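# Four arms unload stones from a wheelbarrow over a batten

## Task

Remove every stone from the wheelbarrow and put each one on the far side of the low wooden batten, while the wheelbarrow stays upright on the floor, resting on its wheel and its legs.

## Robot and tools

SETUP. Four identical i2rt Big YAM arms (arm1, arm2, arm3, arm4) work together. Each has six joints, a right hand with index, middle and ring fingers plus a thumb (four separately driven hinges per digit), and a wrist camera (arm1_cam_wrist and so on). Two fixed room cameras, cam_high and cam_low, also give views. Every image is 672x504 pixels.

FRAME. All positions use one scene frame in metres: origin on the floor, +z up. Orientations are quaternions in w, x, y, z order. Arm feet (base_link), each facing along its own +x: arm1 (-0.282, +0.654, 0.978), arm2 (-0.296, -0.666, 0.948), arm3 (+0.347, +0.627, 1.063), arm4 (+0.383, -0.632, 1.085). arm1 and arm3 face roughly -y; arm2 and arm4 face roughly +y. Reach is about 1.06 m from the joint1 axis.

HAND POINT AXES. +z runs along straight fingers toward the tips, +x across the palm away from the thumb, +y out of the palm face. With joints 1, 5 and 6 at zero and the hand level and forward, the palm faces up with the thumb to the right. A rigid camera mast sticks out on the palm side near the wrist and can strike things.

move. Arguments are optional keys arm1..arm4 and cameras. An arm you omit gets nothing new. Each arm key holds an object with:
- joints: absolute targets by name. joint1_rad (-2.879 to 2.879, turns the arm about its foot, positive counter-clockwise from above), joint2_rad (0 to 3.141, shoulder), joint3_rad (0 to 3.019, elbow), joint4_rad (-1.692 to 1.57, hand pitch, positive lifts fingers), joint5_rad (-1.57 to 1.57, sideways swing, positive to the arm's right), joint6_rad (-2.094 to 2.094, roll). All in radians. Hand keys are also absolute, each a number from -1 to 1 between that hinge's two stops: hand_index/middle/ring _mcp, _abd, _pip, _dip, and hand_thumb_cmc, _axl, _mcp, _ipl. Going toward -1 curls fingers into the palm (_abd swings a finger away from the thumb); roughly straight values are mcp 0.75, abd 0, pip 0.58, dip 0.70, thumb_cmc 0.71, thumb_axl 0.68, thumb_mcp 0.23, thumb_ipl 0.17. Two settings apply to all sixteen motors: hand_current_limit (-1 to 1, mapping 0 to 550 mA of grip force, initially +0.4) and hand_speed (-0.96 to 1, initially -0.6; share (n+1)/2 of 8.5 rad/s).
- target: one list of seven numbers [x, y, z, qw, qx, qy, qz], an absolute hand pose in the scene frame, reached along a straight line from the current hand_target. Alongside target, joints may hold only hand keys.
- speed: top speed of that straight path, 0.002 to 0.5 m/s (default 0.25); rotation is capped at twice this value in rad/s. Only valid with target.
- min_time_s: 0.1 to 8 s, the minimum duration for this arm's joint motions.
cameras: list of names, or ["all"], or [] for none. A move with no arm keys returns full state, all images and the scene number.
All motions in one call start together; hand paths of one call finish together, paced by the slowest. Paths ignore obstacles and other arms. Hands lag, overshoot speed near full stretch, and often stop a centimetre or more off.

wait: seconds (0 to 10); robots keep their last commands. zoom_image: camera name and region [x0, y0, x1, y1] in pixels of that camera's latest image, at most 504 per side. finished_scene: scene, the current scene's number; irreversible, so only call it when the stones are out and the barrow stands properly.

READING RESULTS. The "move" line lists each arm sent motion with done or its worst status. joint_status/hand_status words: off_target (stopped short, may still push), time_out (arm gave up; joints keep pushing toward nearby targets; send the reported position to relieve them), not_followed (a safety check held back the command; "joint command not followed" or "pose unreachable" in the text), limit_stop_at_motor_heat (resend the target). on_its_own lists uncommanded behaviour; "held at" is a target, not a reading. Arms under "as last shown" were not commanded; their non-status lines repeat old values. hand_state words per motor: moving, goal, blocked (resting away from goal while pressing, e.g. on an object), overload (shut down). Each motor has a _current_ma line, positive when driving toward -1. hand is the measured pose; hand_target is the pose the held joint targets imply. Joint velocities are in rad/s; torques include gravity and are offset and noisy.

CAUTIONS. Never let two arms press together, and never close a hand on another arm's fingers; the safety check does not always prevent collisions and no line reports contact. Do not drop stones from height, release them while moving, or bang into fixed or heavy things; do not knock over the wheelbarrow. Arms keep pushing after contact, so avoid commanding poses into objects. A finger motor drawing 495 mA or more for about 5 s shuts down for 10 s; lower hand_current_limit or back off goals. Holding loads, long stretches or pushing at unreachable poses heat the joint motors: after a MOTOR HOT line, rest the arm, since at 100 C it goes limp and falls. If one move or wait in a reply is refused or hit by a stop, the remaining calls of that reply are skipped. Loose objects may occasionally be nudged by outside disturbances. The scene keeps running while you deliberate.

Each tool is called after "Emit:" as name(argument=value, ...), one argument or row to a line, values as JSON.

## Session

Emit:
move(
  arm3={"joints":{"joint1_rad":1.4},"min_time_s":4},
  arm4={"joints":{"joint1_rad":-1.4},"min_time_s":4},
  cameras=["cam_high","cam_low","arm1_cam_wrist","arm2_cam_wrist"],
)

Scene clock: 4.33 s.
Joint torques (N m): arm1=[0.15 0.32 8.23 2.4 0.07 -0.04] | arm2=[-0.09 1.38 11.08 2.99 -0.01 -0.15] | arm3=[2.55 4.37 8.01 2.37 -0.05 -0.06] | arm4=[0.62 1.03 10.07 3.15 0.03 -0.08]
Motor temperatures (°C): arm1=[30 34 33 30 33 29] | arm2=[29 38 38 28 33 27] | arm3=[31 32 37 27 28 28] | arm4=[31 29 36 30 29 29]
Heat: arm1: hottest joint2_rad 34 °C; arm2: hottest joint2_rad 38 °C; arm3: hottest joint3_rad 37 °C; arm4: hottest joint3_rad 36 °C.
move: arm3 done; arm4 done
Joint velocities: within noise
arm1.joint_positions: joint1_rad=+0.143 joint2_rad=+0.634 joint3_rad=+1.317 joint4_rad=-1.389 joint5_rad=+0.018 joint6_rad=+1.078 hand_index_mcp=+0.754 hand_index_abd=+0.000 hand_index_pip=+0.577 hand_index_dip=+0.696 hand_middle_mcp=+0.754 hand_middle_abd=+0.000 hand_middle_pip=+0.577 hand_middle_dip=+0.696 hand_ring_mcp=+0.754 hand_ring_abd=+0.000 hand_ring_pip=+0.577 hand_ring_dip=+0.696 hand_thumb_cmc=+0.714 hand_thumb_axl=+0.677 hand_thumb_mcp=+0.225 hand_thumb_ipl=+0.168 hand_current_limit=+0.400 hand_speed=-0.600
arm1.joint_status: not commanded
arm1.hand_state: goal,goal,goal,goal,goal,goal,goal,goal,goal,goal,goal,goal,goal,goal,goal,goal
arm1.index_mcp_current_ma: 1
arm1.index_abd_current_ma: 0
arm1.index_pip_current_ma: 3
arm1.index_dip_current_ma: 0
arm1.middle_mcp_current_ma: 1
arm1.middle_abd_current_ma: 0
arm1.middle_pip_current_ma: 3
arm1.middle_dip_current_ma: 0
arm1.ring_mcp_current_ma: 1
arm1.ring_abd_current_ma: 0
arm1.ring_pip_current_ma: 3
arm1.ring_dip_current_ma: 0
arm1.thumb_cmc_current_ma: 2
arm1.thumb_axl_current_ma: -4
arm1.thumb_mcp_current_ma: -4
arm1.thumb_ipl_current_ma: -2
arm1.hand_goal_index_mcp: 0.754
arm1.hand_goal_index_abd: 0.000
arm1.hand_goal_index_pip: 0.576
arm1.hand_goal_index_dip: 0.696
arm1.hand_goal_middle_mcp: 0.754
arm1.hand_goal_middle_abd: 0.000
arm1.hand_goal_middle_pip: 0.576
arm1.hand_goal_middle_dip: 0.696
arm1.hand_goal_ring_mcp: 0.754
arm1.hand_goal_ring_abd: 0.000
arm1.hand_goal_ring_pip: 0.576
arm1.hand_goal_ring_dip: 0.696
arm1.hand_goal_thumb_cmc: 0.714
arm1.hand_goal_thumb_axl: 0.678
arm1.hand_goal_thumb_mcp: 0.226
arm1.hand_goal_thumb_ipl: 0.168
arm1.hand: x=-0.3334 y=+0.3883 z=+1.4838 quat_wxyz=(+0.344, +0.811, -0.408, +0.239) (m; scene frame)
arm1.hand_target: x=-0.3337 y=+0.3896 z=+1.4970 quat_wxyz=(+0.356, +0.805, -0.405, +0.246) (m; scene frame)
arm1.hand_status: not commanded
arm2.joint_positions: joint1_rad=-0.462 joint2_rad=+0.639 joint3_rad=+1.418 joint4_rad=-1.244 joint5_rad=-0.046 joint6_rad=+1.068 hand_index_mcp=+0.755 hand_index_abd=+0.000 hand_index_pip=+0.577 hand_index_dip=+0.696 hand_middle_mcp=+0.755 hand_middle_abd=+0.000 hand_middle_pip=+0.577 hand_middle_dip=+0.696 hand_ring_mcp=+0.755 hand_ring_abd=+0.000 hand_ring_pip=+0.577 hand_ring_dip=+0.696 hand_thumb_cmc=+0.715 hand_thumb_axl=+0.677 hand_thumb_mcp=+0.226 hand_thumb_ipl=+0.168 hand_current_limit=+0.400 hand_speed=-0.600
arm2.joint_status: not commanded
arm2.hand_state: goal,goal,goal,goal,goal,goal,goal,goal,goal,goal,goal,goal,goal,goal,goal,goal
arm2.index_mcp_current_ma: 0
arm2.index_abd_current_ma: 0
arm2.index_pip_current_ma: 0
arm2.index_dip_current_ma: 0
arm2.middle_mcp_current_ma: 0
arm2.middle_abd_current_ma: 0
arm2.middle_pip_current_ma: 0
arm2.middle_dip_current_ma: 0
arm2.ring_mcp_current_ma: 0
arm2.ring_abd_current_ma: 0
arm2.ring_pip_current_ma: 0
arm2.ring_dip_current_ma: 0
arm2.thumb_cmc_current_ma: 0
arm2.thumb_axl_current_ma: 0
arm2.thumb_mcp_current_ma: 0
arm2.thumb_ipl_current_ma: 0
arm2.hand_goal_index_mcp: 0.754
arm2.hand_goal_index_abd: 0.000
arm2.hand_goal_index_pip: 0.576
arm2.hand_goal_index_dip: 0.696
arm2.hand_goal_middle_mcp: 0.754
arm2.hand_goal_middle_abd: 0.000
arm2.hand_goal_middle_pip: 0.576
arm2.hand_goal_middle_dip: 0.696
arm2.hand_goal_ring_mcp: 0.754
arm2.hand_goal_ring_abd: 0.000
arm2.hand_goal_ring_pip: 0.576
arm2.hand_goal_ring_dip: 0.696
arm2.hand_goal_thumb_cmc: 0.714
arm2.hand_goal_thumb_axl: 0.678
arm2.hand_goal_thumb_mcp: 0.226
arm2.hand_goal_thumb_ipl: 0.168
arm2.hand: x=-0.1042 y=-0.4690 z=+1.5332 quat_wxyz=(-0.170, +0.587, +0.615, +0.498) (m; scene frame)
arm2.hand_target: x=-0.1060 y=-0.4724 z=+1.5462 quat_wxyz=(-0.173, +0.582, +0.610, +0.509) (m; scene frame)
arm2.hand_status: not commanded
arm3.joint_positions: joint1_rad=+1.387 joint2_rad=+0.522 joint3_rad=+1.336 joint4_rad=-1.381 joint5_rad=-0.049 joint6_rad=+1.072 hand_index_mcp=+0.755 hand_index_abd=+0.000 hand_index_pip=+0.577 hand_index_dip=+0.696 hand_middle_mcp=+0.755 hand_middle_abd=+0.000 hand_middle_pip=+0.577 hand_middle_dip=+0.696 hand_ring_mcp=+0.755 hand_ring_abd=+0.001 hand_ring_pip=+0.577 hand_ring_dip=+0.696 hand_thumb_cmc=+0.715 hand_thumb_axl=+0.677 hand_thumb_mcp=+0.226 hand_thumb_ipl=+0.168 hand_current_limit=+0.400 hand_speed=-0.600
arm3.joint_status: all done
arm3.hand_state: goal,goal,goal,goal,goal,goal,goal,goal,goal,goal,goal,goal,goal,goal,goal,goal
arm3.index_mcp_current_ma: 2
arm3.index_abd_current_ma: 1
arm3.index_pip_current_ma: 1
arm3.index_dip_current_ma: 0
arm3.middle_mcp_current_ma: 2
arm3.middle_abd_current_ma: 1
arm3.middle_pip_current_ma: 1
arm3.middle_dip_current_ma: 0
arm3.ring_mcp_current_ma: 2
arm3.ring_abd_current_ma: 1
arm3.ring_pip_current_ma: 1
arm3.ring_dip_current_ma: 0
arm3.thumb_cmc_current_ma: 1
arm3.thumb_axl_current_ma: -1
arm3.thumb_mcp_current_ma: -1
arm3.thumb_ipl_current_ma: -1
arm3.hand_goal_index_mcp: 0.754
arm3.hand_goal_index_abd: 0.000
arm3.hand_goal_index_pip: 0.576
arm3.hand_goal_index_dip: 0.696
arm3.hand_goal_middle_mcp: 0.754
arm3.hand_goal_middle_abd: 0.000
arm3.hand_goal_middle_pip: 0.576
arm3.hand_goal_middle_dip: 0.696
arm3.hand_goal_ring_mcp: 0.754
arm3.hand_goal_ring_abd: 0.000
arm3.hand_goal_ring_pip: 0.576
arm3.hand_goal_ring_dip: 0.696
arm3.hand_goal_thumb_cmc: 0.714
arm3.hand_goal_thumb_axl: 0.678
arm3.hand_goal_thumb_mcp: 0.226
arm3.hand_goal_thumb_ipl: 0.168
arm3.hand: x=+0.5390 y=+0.5085 z=+1.6015 quat_wxyz=(+0.147, +0.865, +0.139, +0.459) (m; scene frame)
arm3.hand_target: x=+0.5376 y=+0.5116 z=+1.6122 quat_wxyz=(+0.148, +0.858, +0.144, +0.470) (m; scene frame)
arm3.hand_status: not commanded
arm4.joint_positions: joint1_rad=-1.396 joint2_rad=+0.640 joint3_rad=+1.388 joint4_rad=-1.138 joint5_rad=-0.109 joint6_rad=+1.079 hand_index_mcp=+0.756 hand_index_abd=+0.001 hand_index_pip=+0.577 hand_index_dip=+0.696 hand_middle_mcp=+0.756 hand_middle_abd=+0.001 hand_middle_pip=+0.577 hand_middle_dip=+0.696 hand_ring_mcp=+0.756 hand_ring_abd=+0.001 hand_ring_pip=+0.577 hand_ring_dip=+0.696 hand_thumb_cmc=+0.715 hand_thumb_axl=+0.677 hand_thumb_mcp=+0.226 hand_thumb_ipl=+0.168 hand_current_limit=+0.400 hand_speed=-0.600
arm4.joint_status: all done
arm4.hand_state: goal,goal,goal,goal,goal,goal,goal,goal,goal,goal,goal,goal,goal,goal,goal,goal
arm4.index_mcp_current_ma: 1
arm4.index_abd_current_ma: 0
arm4.index_pip_current_ma: 0
arm4.index_dip_current_ma: 0
arm4.middle_mcp_current_ma: 1
arm4.middle_abd_current_ma: 0
arm4.middle_pip_current_ma: 0
arm4.middle_dip_current_ma: 0
arm4.ring_mcp_current_ma: 1
arm4.ring_abd_current_ma: 0
arm4.ring_pip_current_ma: 0
arm4.ring_dip_current_ma: 0
arm4.thumb_cmc_current_ma: 0
arm4.thumb_axl_current_ma: 0
arm4.thumb_mcp_current_ma: 0
arm4.thumb_ipl_current_ma: 0
arm4.hand_goal_index_mcp: 0.754
arm4.hand_goal_index_abd: 0.000
arm4.hand_goal_index_pip: 0.576
arm4.hand_goal_index_dip: 0.696
arm4.hand_goal_middle_mcp: 0.754
arm4.hand_goal_middle_abd: 0.000
arm4.hand_goal_middle_pip: 0.576
arm4.hand_goal_middle_dip: 0.696
arm4.hand_goal_ring_mcp: 0.754
arm4.hand_goal_ring_abd: 0.000
arm4.hand_goal_ring_pip: 0.576
arm4.hand_goal_ring_dip: 0.696
arm4.hand_goal_thumb_cmc: 0.714
arm4.hand_goal_thumb_axl: 0.678
arm4.hand_goal_thumb_mcp: 0.226
arm4.hand_goal_thumb_ipl: 0.168
arm4.hand: x=+0.6661 y=-0.6472 z=+1.6806 quat_wxyz=(+0.041, +0.769, +0.303, +0.561) (m; scene frame)
arm4.hand_target: x=+0.6620 y=-0.6490 z=+1.6932 quat_wxyz=(+0.044, +0.762, +0.300, +0.572) (m; scene frame)
arm4.hand_status: not commanded
pictures: arm1_cam_wrist, arm2_cam_wrist, cam_high, cam_low
camera_calibration:
arm1_cam_wrist: T_world_to_cam=[[-0.944636, 0.169911, -0.2807, 0.0643697], [0.181508, 0.983265, -0.015646, -0.347118], [0.273344, -0.0657291, -0.959668, 1.6637], [0, 0, 0, 1]] pos_world=[-0.330952, 0.439725, 1.60924]
arm2_cam_wrist: T_world_to_cam=[[0.770738, -0.522766, -0.36425, 0.426224], [-0.625047, -0.731265, -0.273073, -0.0343734], [-0.12361, 0.438141, -0.890367, 1.67675], [0, 0, 0, 1]] pos_world=[-0.142729, -0.536973, 1.63879]

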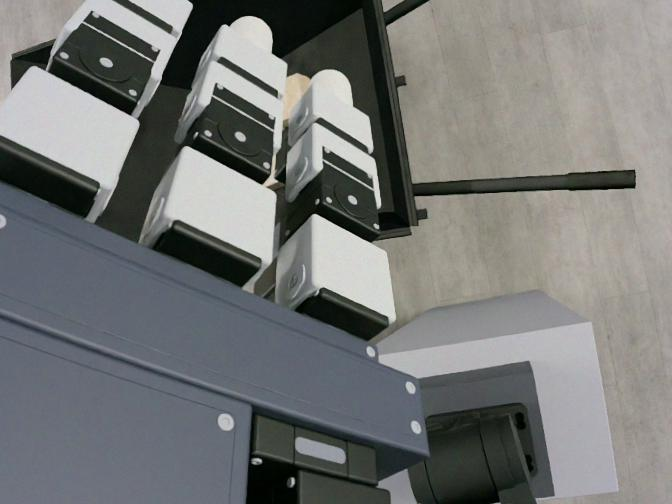

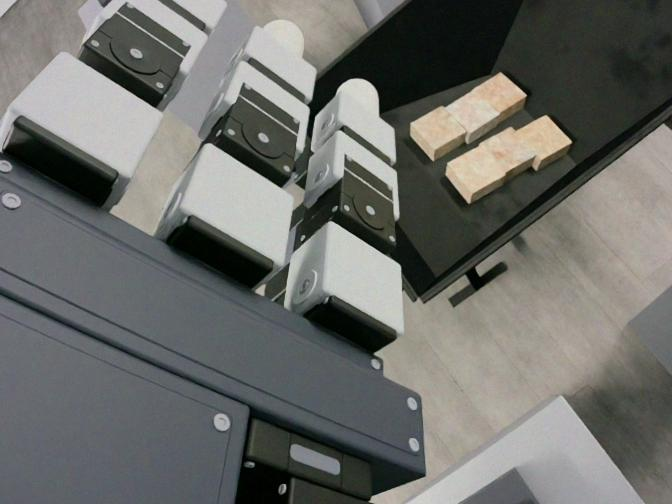

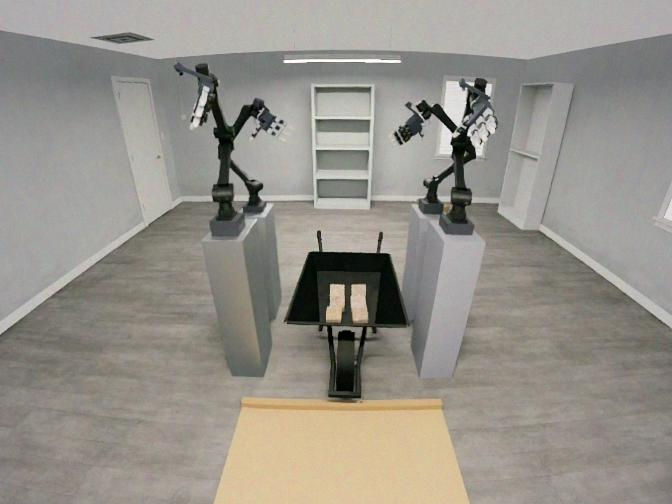

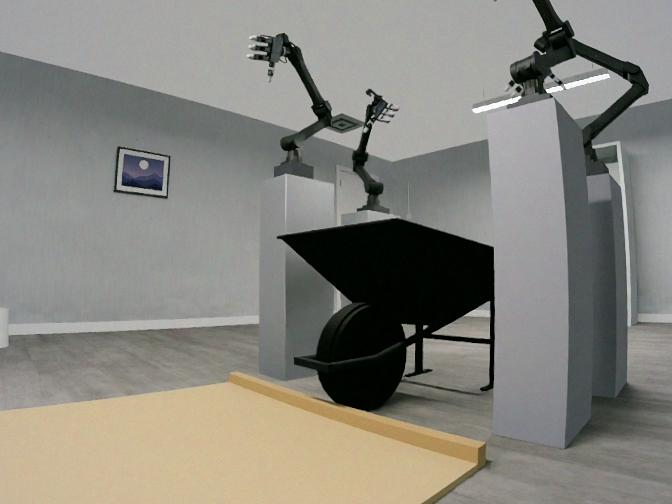

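Emit:
move(
  arm1={"target":[-0.55,0.4,0.95,0.7071,0.7071,0,0],"speed":0.5},
  arm2={"target":[-0.55,-0.4,0.95,0,0,0.7071,0.7071],"speed":0.5},
  cameras=["cam_high","arm1_cam_wrist","arm2_cam_wrist"],
)

Emit:
zoom_image(
  camera="cam_high",
  region=[260, 210, 440, 345],
)

Scene clock: 22.07 s.
Joint torques (N m): arm1=[0.91 -9.99 -2.19 2.33 -0.46 0.06] | arm2=[-0.62 -10.29 -2.8 2.7 0.23 -0.19] | arm3=[3.14 4.07 8.03 2.36 -0.04 -0.06] | arm4=[0.21 0.79 10.02 3.08 0.04 -0.1]
Motor temperatures (°C): arm1=[30 34 34 30 33 29] | arm2=[29 38 40 28 32 27] | arm3=[31 32 38 27 28 28] | arm4=[31 29 38 30 29 29]
Heat: arm1: hottest joint2_rad 34 °C; arm2: hottest joint3_rad 40 °C; arm3: hottest joint3_rad 38 °C; arm4: hottest joint3_rad 38 °C.
move: arm1 off_target; arm2 off_target
Joint velocities: within noise
arm1.joint_positions: joint1_rad=-1.326 joint2_rad=+2.553 joint3_rad=+0.526 joint4_rad=+1.548 joint5_rad=-1.347 joint6_rad=-0.487 hand_index_mcp=+0.763 hand_index_abd=+0.003 hand_index_pip=+0.578 hand_index_dip=+0.696 hand_middle_mcp=+0.763 hand_middle_abd=+0.003 hand_middle_pip=+0.577 hand_middle_dip=+0.696 hand_ring_mcp=+0.765 hand_ring_abd=+0.002 hand_ring_pip=+0.577 hand_ring_dip=+0.696 hand_thumb_cmc=+0.724 hand_thumb_axl=+0.677 hand_thumb_mcp=+0.225 hand_thumb_ipl=+0.168 hand_current_limit=+0.400 hand_speed=-0.600
arm1.joint_status: not commanded
arm1.hand_state: goal,goal,goal,goal,goal,goal,goal,goal,goal,goal,goal,goal,goal,goal,goal,goal
arm1.index_mcp_current_ma: 43
arm1.index_abd_current_ma: 10
arm1.index_pip_current_ma: 7
arm1.index_dip_current_ma: 0
arm1.middle_mcp_current_ma: 43
arm1.middle_abd_current_ma: 11
arm1.middle_pip_current_ma: 6
arm1.middle_dip_current_ma: 0
arm1.ring_mcp_current_ma: 51
arm1.ring_abd_current_ma: 9
arm1.ring_pip_current_ma: 6
arm1.ring_dip_current_ma: 0
arm1.thumb_cmc_current_ma: 45
arm1.thumb_axl_current_ma: -4
arm1.thumb_mcp_current_ma: -8
arm1.thumb_ipl_current_ma: -2
arm1.hand_goal_index_mcp: 0.754
arm1.hand_goal_index_abd: 0.000
arm1.hand_goal_index_pip: 0.576
arm1.hand_goal_index_dip: 0.696
arm1.hand_goal_middle_mcp: 0.754
arm1.hand_goal_middle_abd: 0.000
arm1.hand_goal_middle_pip: 0.576
arm1.hand_goal_middle_dip: 0.696
arm1.hand_goal_ring_mcp: 0.754
arm1.hand_goal_ring_abd: 0.000
arm1.hand_goal_ring_pip: 0.576
arm1.hand_goal_ring_dip: 0.696
arm1.hand_goal_thumb_cmc: 0.714
arm1.hand_goal_thumb_axl: 0.678
arm1.hand_goal_thumb_mcp: 0.226
arm1.hand_goal_thumb_ipl: 0.168
arm1.hand: x=-0.5546 y=+0.4022 z=+0.9501 quat_wxyz=(+0.669, +0.742, +0.027, +0.017) (m; scene frame)
arm1.hand_target: x=-0.5503 y=+0.4004 z=+0.9501 quat_wxyz=(+0.669, +0.742, +0.027, +0.021) (m; scene frame)
arm1.hand_status: off_target (0.005 m and 6.9 deg from the pose sent, 0.576 m and 70.4 deg at the start; pose on its path clipped on 23 of 93 steps; a joint's target at an end of its range on 32 of 93 steps)
arm2.joint_positions: joint1_rad=+1.307 joint2_rad=+2.446 joint3_rad=+0.547 joint4_rad=+1.566 joint5_rad=+1.305 joint6_rad=+0.342 hand_index_mcp=+0.762 hand_index_abd=+0.001 hand_index_pip=+0.577 hand_index_dip=+0.696 hand_middle_mcp=+0.764 hand_middle_abd=+0.001 hand_middle_pip=+0.577 hand_middle_dip=+0.696 hand_ring_mcp=+0.764 hand_ring_abd=+0.001 hand_ring_pip=+0.578 hand_ring_dip=+0.696 hand_thumb_cmc=+0.723 hand_thumb_axl=+0.677 hand_thumb_mcp=+0.225 hand_thumb_ipl=+0.168 hand_current_limit=+0.400 hand_speed=-0.600
arm2.joint_status: not commanded
arm2.hand_state: goal,goal,goal,goal,goal,goal,goal,goal,goal,goal,goal,goal,goal,goal,goal,goal
arm2.index_mcp_current_ma: 2
arm2.index_abd_current_ma: 0
arm2.index_pip_current_ma: 0
arm2.index_dip_current_ma: 0
arm2.middle_mcp_current_ma: 2
arm2.middle_abd_current_ma: 0
arm2.middle_pip_current_ma: 0
arm2.middle_dip_current_ma: 0
arm2.ring_mcp_current_ma: 2
arm2.ring_abd_current_ma: 0
arm2.ring_pip_current_ma: 0
arm2.ring_dip_current_ma: 0
arm2.thumb_cmc_current_ma: 2
arm2.thumb_axl_current_ma: 0
arm2.thumb_mcp_current_ma: 0
arm2.thumb_ipl_current_ma: 0
arm2.hand_goal_index_mcp: 0.754
arm2.hand_goal_index_abd: 0.000
arm2.hand_goal_index_pip: 0.576
arm2.hand_goal_index_dip: 0.696
arm2.hand_goal_middle_mcp: 0.754
arm2.hand_goal_middle_abd: 0.000
arm2.hand_goal_middle_pip: 0.576
arm2.hand_goal_middle_dip: 0.696
arm2.hand_goal_ring_mcp: 0.754
arm2.hand_goal_ring_abd: 0.000
arm2.hand_goal_ring_pip: 0.576
arm2.hand_goal_ring_dip: 0.696
arm2.hand_goal_thumb_cmc: 0.714
arm2.hand_goal_thumb_axl: 0.678
arm2.hand_goal_thumb_mcp: 0.226
arm2.hand_goal_thumb_ipl: 0.168
arm2.hand: x=-0.5563 y=-0.4008 z=+0.9522 quat_wxyz=(+0.005, +0.020, +0.737, +0.676) (m; scene frame)
arm2.hand_target: x=-0.5502 y=-0.4002 z=+0.9501 quat_wxyz=(+0.011, +0.017, +0.738, +0.675) (m; scene frame)
arm2.hand_status: off_target (0.007 m and 5.4 deg from the pose sent, 0.737 m and 76.2 deg at the start; a joint's target at an end of its range on 27 of 93 steps)
arm3, arm4: as last shown
pictures: arm1_cam_wrist, arm2_cam_wrist, cam_high
camera_calibration:
arm1_cam_wrist: T_world_to_cam=[[-0.785729, -0.0657145, 0.615071, -0.96493], [-0.451334, 0.740867, -0.497407, -0.124608], [-0.422999, -0.66843, -0.611779, 0.738587], [0, 0, 0, 1]] pos_world=[-0.501992, 0.522602, 0.983372]
arm2_cam_wrist: T_world_to_cam=[[0.787923, 0.0540786, 0.613395, -0.091409], [0.426922, -0.76583, -0.480875, 0.343452], [0.443752, 0.640765, -0.626502, 1.21926], [0, 0, 0, 1]] pos_world=[-0.615652, -0.513289, 0.985097]

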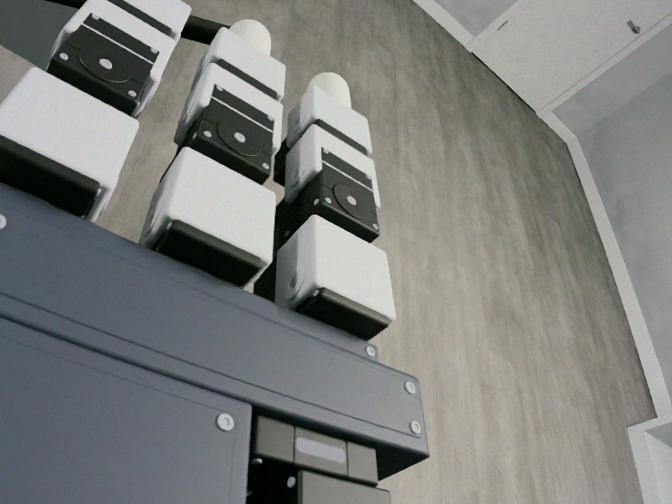

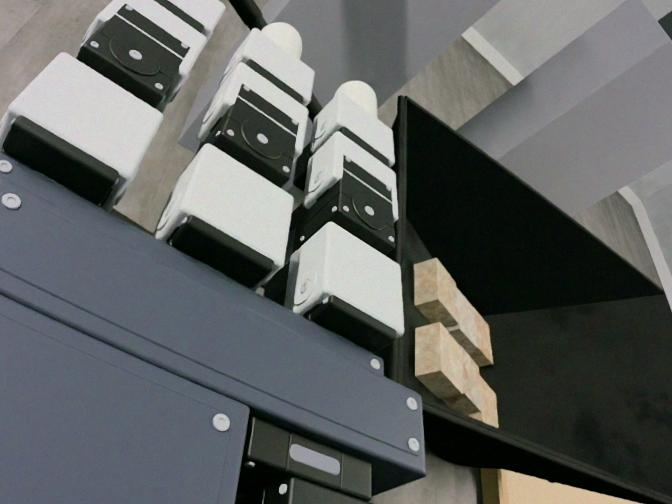

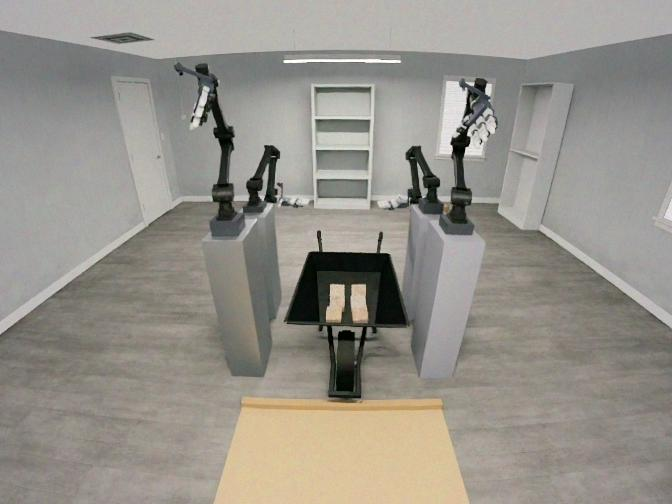

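Scaled by 2.800 from the camera's 672x504 image, which has a finer 960x720 frame.

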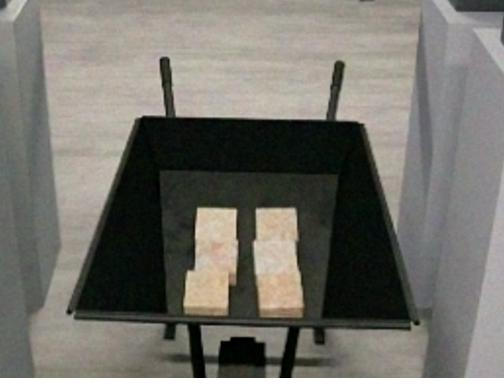

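Emit:
move(
  arm1={"target":[-0.54,0.46,0.66,0.7071,0.7071,0,0],"speed":0.4},
  arm2={"target":[-0.54,-0.40,0.66,0,0,0.7071,0.7071],"speed":0.4},
  cameras=["arm1_cam_wrist","arm2_cam_wrist"],
)

Scene clock: 61.47 s.
Joint torques (N m): arm1=[0.21 -10.58 -2 -0.21 -1.42 -0.14] | arm2=[0.21 -11.4 -2.4 1.37 0.92 -0.05] | arm3=[2.43 4.13 8.05 2.5 -0.06 -0.05] | arm4=[0.5 1.03 10.03 3.1 0.02 -0.07]
Motor temperatures (°C): arm1=[29 35 33 30 33 29] | arm2=[29 38 38 27 32 26] | arm3=[31 32 39 27 28 28] | arm4=[31 29 41 30 29 29]
Heat: arm1: hottest joint2_rad 35 °C; arm2: hottest joint2_rad 38 °C; arm3: hottest joint3_rad 39 °C; arm4: hottest joint3_rad 41 °C.
move: arm1 off_target; arm2 off_target
Joint velocities: within noise
arm1.joint_positions: joint1_rad=-1.550 joint2_rad=+3.145 joint3_rad=+1.239 joint4_rad=+0.082 joint5_rad=-1.410 joint6_rad=-1.834 hand_index_mcp=+0.760 hand_index_abd=-0.001 hand_index_pip=+0.576 hand_index_dip=+0.694 hand_middle_mcp=+0.765 hand_middle_abd=+0.002 hand_middle_pip=+0.578 hand_middle_dip=+0.696 hand_ring_mcp=+0.767 hand_ring_abd=+0.001 hand_ring_pip=+0.578 hand_ring_dip=+0.696 hand_thumb_cmc=+0.725 hand_thumb_axl=+0.677 hand_thumb_mcp=+0.225 hand_thumb_ipl=+0.168 hand_current_limit=+0.400 hand_speed=-0.600
arm1.joint_status: not commanded
arm1.hand_state: goal,goal,goal,goal,goal,goal,goal,goal,goal,goal,goal,goal,goal,goal,goal,goal
arm1.index_mcp_current_ma: 30
arm1.index_abd_current_ma: -5
arm1.index_pip_current_ma: -1
arm1.index_dip_current_ma: -9
arm1.middle_mcp_current_ma: 53
arm1.middle_abd_current_ma: 6
arm1.middle_pip_current_ma: 9
arm1.middle_dip_current_ma: 0
arm1.ring_mcp_current_ma: 61
arm1.ring_abd_current_ma: 5
arm1.ring_pip_current_ma: 8
arm1.ring_dip_current_ma: 0
arm1.thumb_cmc_current_ma: 52
arm1.thumb_axl_current_ma: -4
arm1.thumb_mcp_current_ma: -7
arm1.thumb_ipl_current_ma: -2
arm1.hand_goal_index_mcp: 0.754
arm1.hand_goal_index_abd: 0.000
arm1.hand_goal_index_pip: 0.576
arm1.hand_goal_index_dip: 0.696
arm1.hand_goal_middle_mcp: 0.754
arm1.hand_goal_middle_abd: 0.000
arm1.hand_goal_middle_pip: 0.576
arm1.hand_goal_middle_dip: 0.696
arm1.hand_goal_ring_mcp: 0.754
arm1.hand_goal_ring_abd: 0.000
arm1.hand_goal_ring_pip: 0.576
arm1.hand_goal_ring_dip: 0.696
arm1.hand_goal_thumb_cmc: 0.714
arm1.hand_goal_thumb_axl: 0.678
arm1.hand_goal_thumb_mcp: 0.226
arm1.hand_goal_thumb_ipl: 0.168
arm1.hand: x=-0.5435 y=+0.4599 z=+0.6624 quat_wxyz=(+0.649, +0.760, +0.029, +0.025) (m; scene frame)
arm1.hand_target: x=-0.5405 y=+0.4602 z=+0.6615 quat_wxyz=(+0.651, +0.758, +0.029, +0.026) (m; scene frame)
arm1.hand_status: off_target (0.004 m and 10.0 deg from the pose sent, 0.296 m and 6.9 deg at the start; a joint's target at an end of its range on 83 of 84 steps)
arm2.joint_positions: joint1_rad=+1.307 joint2_rad=+3.147 joint3_rad=+1.161 joint4_rad=+1.246 joint5_rad=+1.325 joint6_rad=+0.743 hand_index_mcp=+0.764 hand_index_abd=+0.001 hand_index_pip=+0.578 hand_index_dip=+0.696 hand_middle_mcp=+0.765 hand_middle_abd=+0.001 hand_middle_pip=+0.578 hand_middle_dip=+0.696 hand_ring_mcp=+0.766 hand_ring_abd=+0.001 hand_ring_pip=+0.578 hand_ring_dip=+0.696 hand_thumb_cmc=+0.725 hand_thumb_axl=+0.677 hand_thumb_mcp=+0.225 hand_thumb_ipl=+0.168 hand_current_limit=+0.400 hand_speed=-0.600
arm2.joint_status: not commanded
arm2.hand_state: goal,goal,goal,goal,goal,goal,goal,goal,goal,goal,goal,goal,goal,goal,goal,goal
arm2.index_mcp_current_ma: 2
arm2.index_abd_current_ma: 0
arm2.index_pip_current_ma: 0
arm2.index_dip_current_ma: 0
arm2.middle_mcp_current_ma: 3
arm2.middle_abd_current_ma: 0
arm2.middle_pip_current_ma: 0
arm2.middle_dip_current_ma: 0
arm2.ring_mcp_current_ma: 3
arm2.ring_abd_current_ma: 0
arm2.ring_pip_current_ma: 0
arm2.ring_dip_current_ma: 0
arm2.thumb_cmc_current_ma: 2
arm2.thumb_axl_current_ma: 0
arm2.thumb_mcp_current_ma: 0
arm2.thumb_ipl_current_ma: 0
arm2.hand_goal_index_mcp: 0.754
arm2.hand_goal_index_abd: 0.000
arm2.hand_goal_index_pip: 0.576
arm2.hand_goal_index_dip: 0.696
arm2.hand_goal_middle_mcp: 0.754
arm2.hand_goal_middle_abd: 0.000
arm2.hand_goal_middle_pip: 0.576
arm2.hand_goal_middle_dip: 0.696
arm2.hand_goal_ring_mcp: 0.754
arm2.hand_goal_ring_abd: 0.000
arm2.hand_goal_ring_pip: 0.576
arm2.hand_goal_ring_dip: 0.696
arm2.hand_goal_thumb_cmc: 0.714
arm2.hand_goal_thumb_axl: 0.678
arm2.hand_goal_thumb_mcp: 0.226
arm2.hand_goal_thumb_ipl: 0.168
arm2.hand: x=-0.5416 y=-0.3990 z=+0.6636 quat_wxyz=(+0.027, +0.047, +0.761, +0.646) (m; scene frame)
arm2.hand_target: x=-0.5402 y=-0.4003 z=+0.6607 quat_wxyz=(+0.029, +0.046, +0.761, +0.646) (m; scene frame)
arm2.hand_status: off_target (0.004 m and 11.2 deg from the pose sent, 0.293 m and 5.4 deg at the start; a joint's target at an end of its range on 84 of 84 steps)
arm3, arm4: as last shown
pictures: arm1_cam_wrist, arm2_cam_wrist
camera_calibration:
arm1_cam_wrist: T_world_to_cam=[[-0.789025, -0.109522, 0.604519, -0.750104], [-0.458338, 0.76017, -0.460507, -0.342756], [-0.409102, -0.640426, -0.649992, 0.625781], [0, 0, 0, 1]] pos_world=[-0.49294, 0.579167, 0.702364]
arm2_cam_wrist: T_world_to_cam=[[0.794356, 0.0481386, 0.605542, 0.0802697], [0.370279, -0.828618, -0.419863, 0.103526], [0.481552, 0.557741, -0.676042, 1.05099], [0, 0, 0, 1]] pos_world=[-0.608202, -0.504262, 0.705374]

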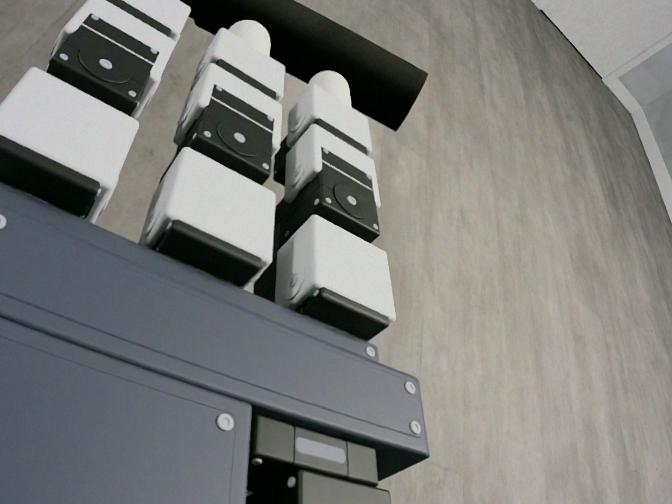

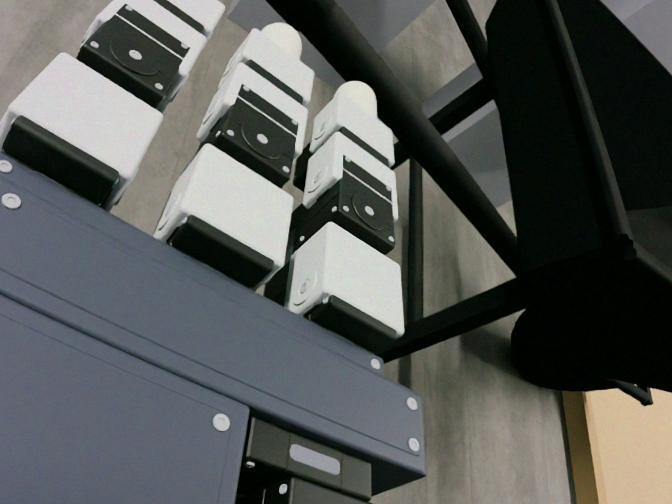

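Emit:
move(
  arm1={"target":[-0.56,0.40,0.545,0.3565,0.9129,-0.0486,-0.1925],"speed":0.25},
  arm2={"target":[-0.565,-0.31,0.545,-0.1805,-0.0091,0.8898,0.4191],"speed":0.25},
  cameras=["arm1_cam_wrist","arm2_cam_wrist"],
)

Scene clock: 202.60 s.
Joint torques (N m): arm1=[0.73 -10.58 -3.37 2.18 -0.32 0.13] | arm2=[-0.56 -12.4 -1.92 1.96 0.26 -0.2] | arm3=[3.02 3.96 8.09 2.43 -0.04 -0.06] | arm4=[0.44 1.32 10.03 3.1 0.04 -0.09]
Motor temperatures (°C): arm1=[29 34 32 29 36 28] | arm2=[29 39 36 27 34 26] | arm3=[31 32 40 27 28 28] | arm4=[30 29 43 30 29 29]
Heat: arm1: hottest joint5_rad 36 °C; arm2: hottest joint2_rad 39 °C; arm3: hottest joint3_rad 40 °C; arm4: hottest joint3_rad 43 °C.
move: arm1 off_target; arm2 off_target
Joint velocities: within noise
arm1.joint_positions: joint1_rad=-1.198 joint2_rad=+3.145 joint3_rad=+1.076 joint4_rad=+0.974 joint5_rad=-0.418 joint6_rad=-1.066 hand_index_mcp=+0.760 hand_index_abd=-0.001 hand_index_pip=+0.576 hand_index_dip=+0.694 hand_middle_mcp=+0.761 hand_middle_abd=+0.001 hand_middle_pip=+0.578 hand_middle_dip=+0.696 hand_ring_mcp=+0.763 hand_ring_abd=+0.001 hand_ring_pip=+0.578 hand_ring_dip=+0.696 hand_thumb_cmc=+0.725 hand_thumb_axl=+0.677 hand_thumb_mcp=+0.224 hand_thumb_ipl=+0.168 hand_current_limit=+0.400 hand_speed=-0.600
arm1.joint_status: not commanded
arm1.hand_state: goal,goal,goal,goal,goal,goal,goal,goal,goal,goal,goal,goal,goal,goal,goal,goal
arm1.index_mcp_current_ma: 26
arm1.index_abd_current_ma: -5
arm1.index_pip_current_ma: 0
arm1.index_dip_current_ma: -9
arm1.middle_mcp_current_ma: 32
arm1.middle_abd_current_ma: 4
arm1.middle_pip_current_ma: 9
arm1.middle_dip_current_ma: 0
arm1.ring_mcp_current_ma: 42
arm1.ring_abd_current_ma: 3
arm1.ring_pip_current_ma: 8
arm1.ring_dip_current_ma: 0
arm1.thumb_cmc_current_ma: 49
arm1.thumb_axl_current_ma: -4
arm1.thumb_mcp_current_ma: -10
arm1.thumb_ipl_current_ma: -2
arm1.hand_goal_index_mcp: 0.754
arm1.hand_goal_index_abd: 0.000
arm1.hand_goal_index_pip: 0.576
arm1.hand_goal_index_dip: 0.696
arm1.hand_goal_middle_mcp: 0.754
arm1.hand_goal_middle_abd: 0.000
arm1.hand_goal_middle_pip: 0.576
arm1.hand_goal_middle_dip: 0.696
arm1.hand_goal_ring_mcp: 0.754
arm1.hand_goal_ring_abd: 0.000
arm1.hand_goal_ring_pip: 0.576
arm1.hand_goal_ring_dip: 0.696
arm1.hand_goal_thumb_cmc: 0.714
arm1.hand_goal_thumb_axl: 0.678
arm1.hand_goal_thumb_mcp: 0.226
arm1.hand_goal_thumb_ipl: 0.168
arm1.hand: x=-0.5704 y=+0.3976 z=+0.5454 quat_wxyz=(+0.280, +0.953, -0.008, -0.118) (m; scene frame)
arm1.hand_target: x=-0.5607 y=+0.4000 z=+0.5461 quat_wxyz=(+0.279, +0.954, -0.012, -0.112) (m; scene frame)
arm1.hand_status: off_target (0.011 m and 13.8 deg from the pose sent, 0.133 m and 46.5 deg at the start; a joint's target at an end of its range on 79 of 79 steps)
arm2.joint_positions: joint1_rad=+1.001 joint2_rad=+3.146 joint3_rad=+1.176 joint4_rad=+1.210 joint5_rad=+0.437 joint6_rad=+0.799 hand_index_mcp=+0.764 hand_index_abd=+0.001 hand_index_pip=+0.578 hand_index_dip=+0.696 hand_middle_mcp=+0.765 hand_middle_abd=+0.001 hand_middle_pip=+0.578 hand_middle_dip=+0.696 hand_ring_mcp=+0.765 hand_ring_abd=+0.001 hand_ring_pip=+0.578 hand_ring_dip=+0.696 hand_thumb_cmc=+0.725 hand_thumb_axl=+0.677 hand_thumb_mcp=+0.225 hand_thumb_ipl=+0.168 hand_current_limit=+0.400 hand_speed=-0.600
arm2.joint_status: not commanded
arm2.hand_state: goal,goal,goal,goal,goal,goal,goal,goal,goal,goal,goal,goal,goal,goal,goal,goal
arm2.index_mcp_current_ma: 2
arm2.index_abd_current_ma: 0
arm2.index_pip_current_ma: 0
arm2.index_dip_current_ma: 0
arm2.middle_mcp_current_ma: 3
arm2.middle_abd_current_ma: 0
arm2.middle_pip_current_ma: 0
arm2.middle_dip_current_ma: 0
arm2.ring_mcp_current_ma: 3
arm2.ring_abd_current_ma: 0
arm2.ring_pip_current_ma: 0
arm2.ring_dip_current_ma: 0
arm2.thumb_cmc_current_ma: 2
arm2.thumb_axl_current_ma: 0
arm2.thumb_mcp_current_ma: 0
arm2.thumb_ipl_current_ma: 0
arm2.hand_goal_index_mcp: 0.754
arm2.hand_goal_index_abd: 0.000
arm2.hand_goal_index_pip: 0.576
arm2.hand_goal_index_dip: 0.696
arm2.hand_goal_middle_mcp: 0.754
arm2.hand_goal_middle_abd: 0.000
arm2.hand_goal_middle_pip: 0.576
arm2.hand_goal_middle_dip: 0.696
arm2.hand_goal_ring_mcp: 0.754
arm2.hand_goal_ring_abd: 0.000
arm2.hand_goal_ring_pip: 0.576
arm2.hand_goal_ring_dip: 0.696
arm2.hand_goal_thumb_cmc: 0.714
arm2.hand_goal_thumb_axl: 0.678
arm2.hand_goal_thumb_mcp: 0.226
arm2.hand_goal_thumb_ipl: 0.168
arm2.hand: x=-0.5691 y=-0.3099 z=+0.5506 quat_wxyz=(-0.173, +0.005, +0.901, +0.397) (m; scene frame)
arm2.hand_target: x=-0.5655 y=-0.3099 z=+0.5461 quat_wxyz=(-0.167, +0.002, +0.904, +0.394) (m; scene frame)
arm2.hand_status: off_target (0.007 m and 3.3 deg from the pose sent, 0.150 m and 38.9 deg at the start; a joint's target at an end of its range on 76 of 79 steps)
arm3, arm4: as last shown
pictures: arm1_cam_wrist, arm2_cam_wrist
camera_calibration:
arm1_cam_wrist: T_world_to_cam=[[-0.731692, -0.42006, 0.536821, -0.514312], [-0.254126, 0.898876, 0.356991, -0.746069], [-0.632493, 0.124787, -0.764448, 0.129624], [0, 0, 0, 1]] pos_world=[-0.483927, 0.438406, 0.641524]
arm2_cam_wrist: T_world_to_cam=[[0.810184, 0.554185, 0.190999, 0.560293], [0.576315, -0.812599, -0.0868624, 0.0790246], [0.107068, 0.18045, -0.977739, 0.774144], [0, 0, 0, 1]] pos_world=[-0.582369, -0.385985, 0.65676]

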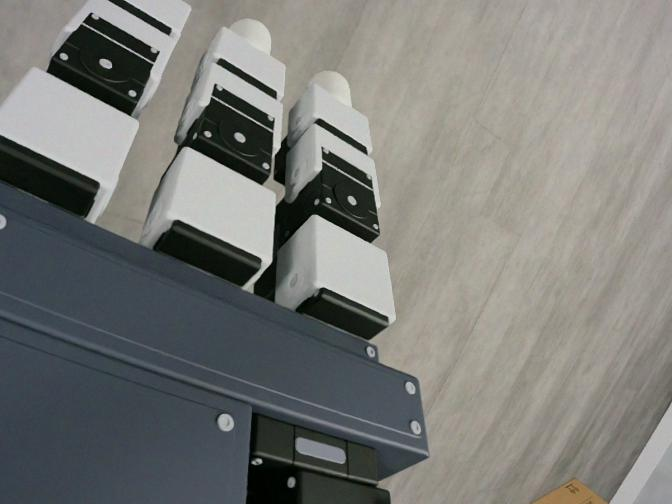

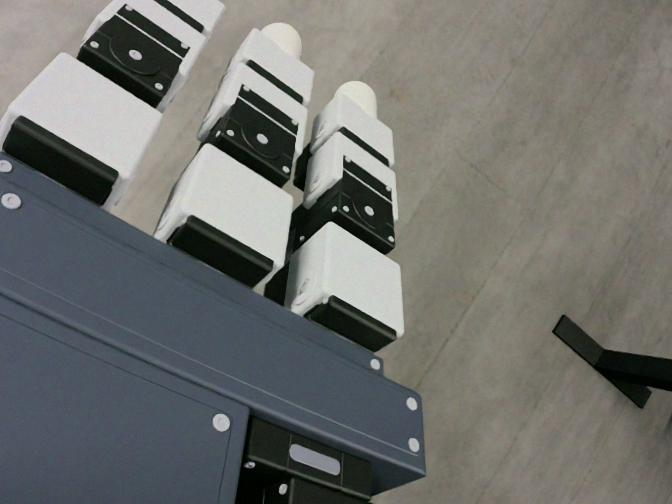

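Emit:
move(
  arm1={"target":[-0.565,0.325,0.52,0.3565,0.9129,-0.0486,-0.1925],"speed":0.2},
  arm2={"target":[-0.57,-0.20,0.52,-0.1805,-0.0091,0.8898,0.4191],"speed":0.2},
  cameras=["arm1_cam_wrist","arm2_cam_wrist"],
)

Scene clock: 207.53 s.
Joint torques (N m): arm1=[0.73 -11.46 -1.72 1.61 -0.17 0.1] | arm2=[-0.26 -14.27 -0.28 2.14 0.11 -0.2] | arm3=[2.78 4.25 7.94 2.43 -0.07 -0.07] | arm4=[0.32 0.91 9.98 3.11 0.02 -0.1]
Motor temperatures (°C): arm1=[29 34 32 29 35 28] | arm2=[29 39 36 27 33 26] | arm3=[31 32 40 27 28 28] | arm4=[30 29 43 30 29 29]
Heat: arm1: hottest joint5_rad 35 °C; arm2: hottest joint2_rad 39 °C; arm3: hottest joint3_rad 40 °C; arm4: hottest joint3_rad 43 °C.
move: arm1 off_target; arm2 off_target
Joint velocities: within noise
arm1.joint_positions: joint1_rad=-0.926 joint2_rad=+3.145 joint3_rad=+1.172 joint4_rad=+0.940 joint5_rad=-0.233 joint6_rad=-0.804 hand_index_mcp=+0.759 hand_index_abd=-0.001 hand_index_pip=+0.576 hand_index_dip=+0.694 hand_middle_mcp=+0.760 hand_middle_abd=+0.001 hand_middle_pip=+0.578 hand_middle_dip=+0.696 hand_ring_mcp=+0.762 hand_ring_abd=+0.001 hand_ring_pip=+0.578 hand_ring_dip=+0.696 hand_thumb_cmc=+0.724 hand_thumb_axl=+0.677 hand_thumb_mcp=+0.224 hand_thumb_ipl=+0.168 hand_current_limit=+0.400 hand_speed=-0.600
arm1.joint_status: not commanded
arm1.hand_state: goal,goal,goal,goal,goal,goal,goal,goal,goal,goal,goal,goal,goal,goal,goal,goal
arm1.index_mcp_current_ma: 25
arm1.index_abd_current_ma: -5
arm1.index_pip_current_ma: 0
arm1.index_dip_current_ma: -9
arm1.middle_mcp_current_ma: 31
arm1.middle_abd_current_ma: 4
arm1.middle_pip_current_ma: 9
arm1.middle_dip_current_ma: 0
arm1.ring_mcp_current_ma: 40
arm1.ring_abd_current_ma: 3
arm1.ring_pip_current_ma: 8
arm1.ring_dip_current_ma: 0
arm1.thumb_cmc_current_ma: 44
arm1.thumb_axl_current_ma: -4
arm1.thumb_mcp_current_ma: -11
arm1.thumb_ipl_current_ma: -2
arm1.hand_goal_index_mcp: 0.754
arm1.hand_goal_index_abd: 0.000
arm1.hand_goal_index_pip: 0.576
arm1.hand_goal_index_dip: 0.696
arm1.hand_goal_middle_mcp: 0.754
arm1.hand_goal_middle_abd: 0.000
arm1.hand_goal_middle_pip: 0.576
arm1.hand_goal_middle_dip: 0.696
arm1.hand_goal_ring_mcp: 0.754
arm1.hand_goal_ring_abd: 0.000
arm1.hand_goal_ring_pip: 0.576
arm1.hand_goal_ring_dip: 0.696
arm1.hand_goal_thumb_cmc: 0.714
arm1.hand_goal_thumb_axl: 0.678
arm1.hand_goal_thumb_mcp: 0.226
arm1.hand_goal_thumb_ipl: 0.168
arm1.hand: x=-0.5710 y=+0.3224 z=+0.5244 quat_wxyz=(+0.256, +0.958, -0.022, -0.123) (m; scene frame)
arm1.hand_target: x=-0.5654 y=+0.3248 z=+0.5213 quat_wxyz=(+0.253, +0.960, -0.025, -0.118) (m; scene frame)
arm1.hand_status: off_target (0.008 m and 15.2 deg from the pose sent, 0.077 m and 13.8 deg at the start; a joint's target at an end of its range on 49 of 49 steps)
arm2.joint_positions: joint1_rad=+0.758 joint2_rad=+3.145 joint3_rad=+1.383 joint4_rad=+1.047 joint5_rad=+0.242 joint6_rad=+0.630 hand_index_mcp=+0.764 hand_index_abd=+0.001 hand_index_pip=+0.578 hand_index_dip=+0.696 hand_middle_mcp=+0.765 hand_middle_abd=+0.001 hand_middle_pip=+0.578 hand_middle_dip=+0.696 hand_ring_mcp=+0.765 hand_ring_abd=+0.001 hand_ring_pip=+0.578 hand_ring_dip=+0.696 hand_thumb_cmc=+0.725 hand_thumb_axl=+0.677 hand_thumb_mcp=+0.225 hand_thumb_ipl=+0.168 hand_current_limit=+0.400 hand_speed=-0.600
arm2.joint_status: not commanded
arm2.hand_state: goal,goal,goal,goal,goal,goal,goal,goal,goal,goal,goal,goal,goal,goal,goal,goal
arm2.index_mcp_current_ma: 2
arm2.index_abd_current_ma: 0
arm2.index_pip_current_ma: 0
arm2.index_dip_current_ma: 0
arm2.middle_mcp_current_ma: 3
arm2.middle_abd_current_ma: 0
arm2.middle_pip_current_ma: 0
arm2.middle_dip_current_ma: 0
arm2.ring_mcp_current_ma: 3
arm2.ring_abd_current_ma: 0
arm2.ring_pip_current_ma: 0
arm2.ring_dip_current_ma: 0
arm2.thumb_cmc_current_ma: 2
arm2.thumb_axl_current_ma: 0
arm2.thumb_mcp_current_ma: 0
arm2.thumb_ipl_current_ma: 0
arm2.hand_goal_index_mcp: 0.754
arm2.hand_goal_index_abd: 0.000
arm2.hand_goal_index_pip: 0.576
arm2.hand_goal_index_dip: 0.696
arm2.hand_goal_middle_mcp: 0.754
arm2.hand_goal_middle_abd: 0.000
arm2.hand_goal_middle_pip: 0.576
arm2.hand_goal_middle_dip: 0.696
arm2.hand_goal_ring_mcp: 0.754
arm2.hand_goal_ring_abd: 0.000
arm2.hand_goal_ring_pip: 0.576
arm2.hand_goal_ring_dip: 0.696
arm2.hand_goal_thumb_cmc: 0.714
arm2.hand_goal_thumb_axl: 0.678
arm2.hand_goal_thumb_mcp: 0.226
arm2.hand_goal_thumb_ipl: 0.168
arm2.hand: x=-0.5748 y=-0.1968 z=+0.5273 quat_wxyz=(-0.175, +0.003, +0.904, +0.389) (m; scene frame)
arm2.hand_target: x=-0.5702 y=-0.1999 z=+0.5214 quat_wxyz=(-0.169, -0.001, +0.908, +0.384) (m; scene frame)
arm2.hand_status: off_target (0.009 m and 4.1 deg from the pose sent, 0.114 m and 3.3 deg at the start; a joint's target at an end of its range on 49 of 49 steps)
arm3, arm4: as last shown
pictures: arm1_cam_wrist, arm2_cam_wrist
camera_calibration:
arm1_cam_wrist: T_world_to_cam=[[-0.745198, -0.419436, 0.518414, -0.533297], [-0.223168, 0.889451, 0.398839, -0.672309], [-0.628391, 0.181521, -0.756422, 0.102435], [0, 0, 0, 1]] pos_world=[-0.48308, 0.355707, 0.622096]
arm2_cam_wrist: T_world_to_cam=[[0.805977, 0.563442, 0.181476, 0.511212], [0.582507, -0.809463, -0.0738511, 0.169429], [0.105287, 0.165233, -0.980618, 0.72912], [0, 0, 0, 1]] pos_world=[-0.587486, -0.271367, 0.634729]

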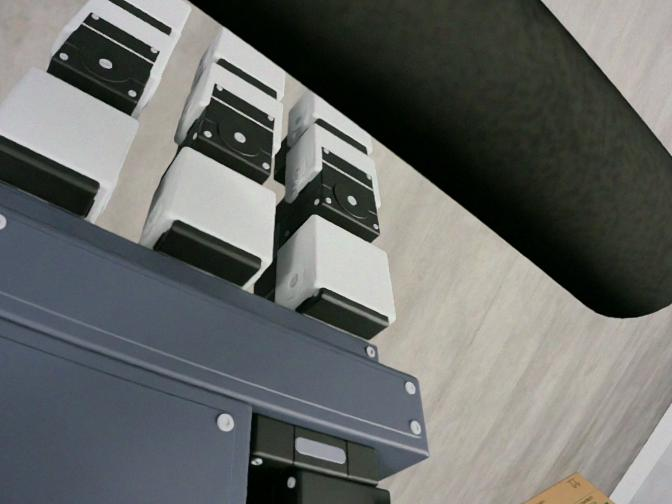

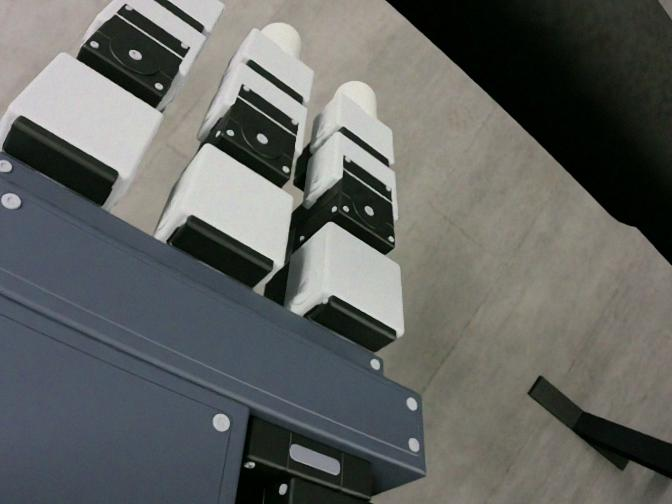

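Emit:
move(
  arm1={"target":[-0.605,0.290,0.530,0.3565,0.9129,-0.0486,-0.1925],"speed":0.15},
  arm2={"target":[-0.60,-0.155,0.528,-0.1805,-0.0091,0.8898,0.4191],"speed":0.15},
  cameras=["arm1_cam_wrist","arm2_cam_wrist"],
)

Scene clock: 254.17 s.
Joint torques (N m): arm1=[0.97 -12.34 -0.68 2.51 -0.15 0.13] | arm2=[-1.03 -15.5 1.55 2.21 0.08 -0.21] | arm3=[2.84 3.9 7.99 2.48 -0.04 -0.04] | arm4=[0.44 0.91 10.06 3.15 0.01 -0.09]
Motor temperatures (°C): arm1=[29 34 32 29 33 28] | arm2=[29 39 35 27 32 26] | arm3=[31 31 40 27 28 28] | arm4=[30 29 43 30 29 29]
Heat: arm1: hottest joint2_rad 34 °C; arm2: hottest joint2_rad 39 °C; arm3: hottest joint3_rad 40 °C; arm4: hottest joint3_rad 43 °C.
move: arm1 off_target; arm2 done
Joint velocities: within noise
arm1.joint_positions: joint1_rad=-0.915 joint2_rad=+3.145 joint3_rad=+1.261 joint4_rad=+0.945 joint5_rad=-0.233 joint6_rad=-0.748 hand_index_mcp=+0.759 hand_index_abd=-0.001 hand_index_pip=+0.576 hand_index_dip=+0.694 hand_middle_mcp=+0.760 hand_middle_abd=+0.001 hand_middle_pip=+0.578 hand_middle_dip=+0.696 hand_ring_mcp=+0.762 hand_ring_abd=+0.001 hand_ring_pip=+0.578 hand_ring_dip=+0.696 hand_thumb_cmc=+0.724 hand_thumb_axl=+0.677 hand_thumb_mcp=+0.224 hand_thumb_ipl=+0.168 hand_current_limit=+0.400 hand_speed=-0.600
arm1.joint_status: not commanded
arm1.hand_state: goal,goal,goal,goal,goal,goal,goal,goal,goal,goal,goal,goal,goal,goal,goal,goal
arm1.index_mcp_current_ma: 25
arm1.index_abd_current_ma: -5
arm1.index_pip_current_ma: 0
arm1.index_dip_current_ma: -9
arm1.middle_mcp_current_ma: 31
arm1.middle_abd_current_ma: 4
arm1.middle_pip_current_ma: 9
arm1.middle_dip_current_ma: 0
arm1.ring_mcp_current_ma: 40
arm1.ring_abd_current_ma: 3
arm1.ring_pip_current_ma: 8
arm1.ring_dip_current_ma: 0
arm1.thumb_cmc_current_ma: 44
arm1.thumb_axl_current_ma: -4
arm1.thumb_mcp_current_ma: -11
arm1.thumb_ipl_current_ma: -2
arm1.hand_goal_index_mcp: 0.754
arm1.hand_goal_index_abd: 0.000
arm1.hand_goal_index_pip: 0.576
arm1.hand_goal_index_dip: 0.696
arm1.hand_goal_middle_mcp: 0.754
arm1.hand_goal_middle_abd: 0.000
arm1.hand_goal_middle_pip: 0.576
arm1.hand_goal_middle_dip: 0.696
arm1.hand_goal_ring_mcp: 0.754
arm1.hand_goal_ring_abd: 0.000
arm1.hand_goal_ring_pip: 0.576
arm1.hand_goal_ring_dip: 0.696
arm1.hand_goal_thumb_cmc: 0.714
arm1.hand_goal_thumb_axl: 0.678
arm1.hand_goal_thumb_mcp: 0.226
arm1.hand_goal_thumb_ipl: 0.168
arm1.hand: x=-0.6083 y=+0.2920 z=+0.5307 quat_wxyz=(+0.290, +0.945, -0.037, -0.149) (m; scene frame)
arm1.hand_target: x=-0.6054 y=+0.2899 z=+0.5311 quat_wxyz=(+0.294, +0.943, -0.037, -0.150) (m; scene frame)
arm1.hand_status: off_target (0.004 m and 10.0 deg from the pose sent, 0.047 m and 15.2 deg at the start; a joint's target at an end of its range on 44 of 44 steps)
arm2.joint_positions: joint1_rad=+0.748 joint2_rad=+3.145 joint3_rad=+1.499 joint4_rad=+0.987 joint5_rad=+0.237 joint6_rad=+0.591 hand_index_mcp=+0.764 hand_index_abd=+0.001 hand_index_pip=+0.578 hand_index_dip=+0.696 hand_middle_mcp=+0.765 hand_middle_abd=+0.001 hand_middle_pip=+0.578 hand_middle_dip=+0.696 hand_ring_mcp=+0.765 hand_ring_abd=+0.001 hand_ring_pip=+0.578 hand_ring_dip=+0.696 hand_thumb_cmc=+0.725 hand_thumb_axl=+0.677 hand_thumb_mcp=+0.225 hand_thumb_ipl=+0.168 hand_current_limit=+0.400 hand_speed=-0.600
arm2.joint_status: not commanded
arm2.hand_state: goal,goal,goal,goal,goal,goal,goal,goal,goal,goal,goal,goal,goal,goal,goal,goal
arm2.index_mcp_current_ma: 2
arm2.index_abd_current_ma: 0
arm2.index_pip_current_ma: 0
arm2.index_dip_current_ma: 0
arm2.middle_mcp_current_ma: 3
arm2.middle_abd_current_ma: 0
arm2.middle_pip_current_ma: 0
arm2.middle_dip_current_ma: 0
arm2.ring_mcp_current_ma: 3
arm2.ring_abd_current_ma: 0
arm2.ring_pip_current_ma: 0
arm2.ring_dip_current_ma: 0
arm2.thumb_cmc_current_ma: 2
arm2.thumb_axl_current_ma: 0
arm2.thumb_mcp_current_ma: 0
arm2.thumb_ipl_current_ma: 0
arm2.hand_goal_index_mcp: 0.754
arm2.hand_goal_index_abd: 0.000
arm2.hand_goal_index_pip: 0.576
arm2.hand_goal_index_dip: 0.696
arm2.hand_goal_middle_mcp: 0.754
arm2.hand_goal_middle_abd: 0.000
arm2.hand_goal_middle_pip: 0.576
arm2.hand_goal_middle_dip: 0.696
arm2.hand_goal_ring_mcp: 0.754
arm2.hand_goal_ring_abd: 0.000
arm2.hand_goal_ring_pip: 0.576
arm2.hand_goal_ring_dip: 0.696
arm2.hand_goal_thumb_cmc: 0.714
arm2.hand_goal_thumb_axl: 0.678
arm2.hand_goal_thumb_mcp: 0.226
arm2.hand_goal_thumb_ipl: 0.168
arm2.hand: x=-0.6068 y=-0.1572 z=+0.5347 quat_wxyz=(-0.184, -0.008, +0.893, +0.411) (m; scene frame)
arm2.hand_target: x=-0.6001 y=-0.1551 z=+0.5292 quat_wxyz=(-0.178, -0.007, +0.895, +0.408) (m; scene frame)
arm2.hand_status: done (0.010 m and 1.1 deg from the pose sent, 0.049 m and 4.1 deg at the start; a joint's target at an end of its range on 43 of 44 steps)
arm3, arm4: as last shown
pictures: arm1_cam_wrist, arm2_cam_wrist
camera_calibration:
arm1_cam_wrist: T_world_to_cam=[[-0.73387, -0.352924, 0.580414, -0.622642], [-0.17455, 0.923725, 0.340976, -0.605911], [-0.656481, 0.148921, -0.739497, 0.0727013], [0, 0, 0, 1]] pos_world=[-0.514973, 0.329123, 0.621754]
arm2_cam_wrist: T_world_to_cam=[[0.798057, 0.567837, 0.201657, 0.498369], [0.595739, -0.793791, -0.122435, 0.257243], [0.0905507, 0.217845, -0.971774, 0.727868], [0, 0, 0, 1]] pos_world=[-0.616886, -0.237358, 0.638319]

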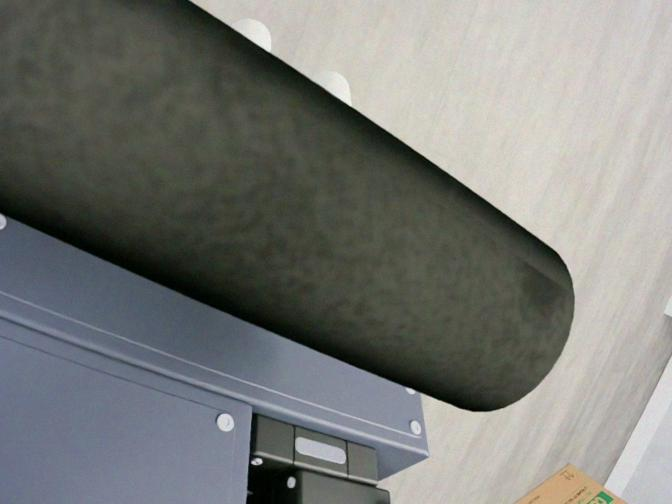

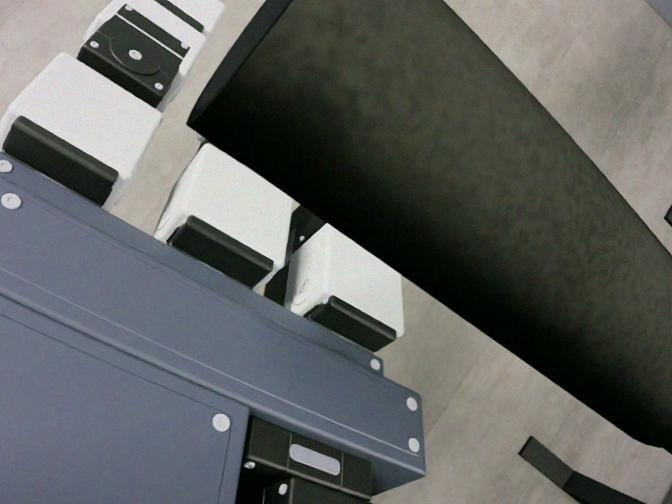

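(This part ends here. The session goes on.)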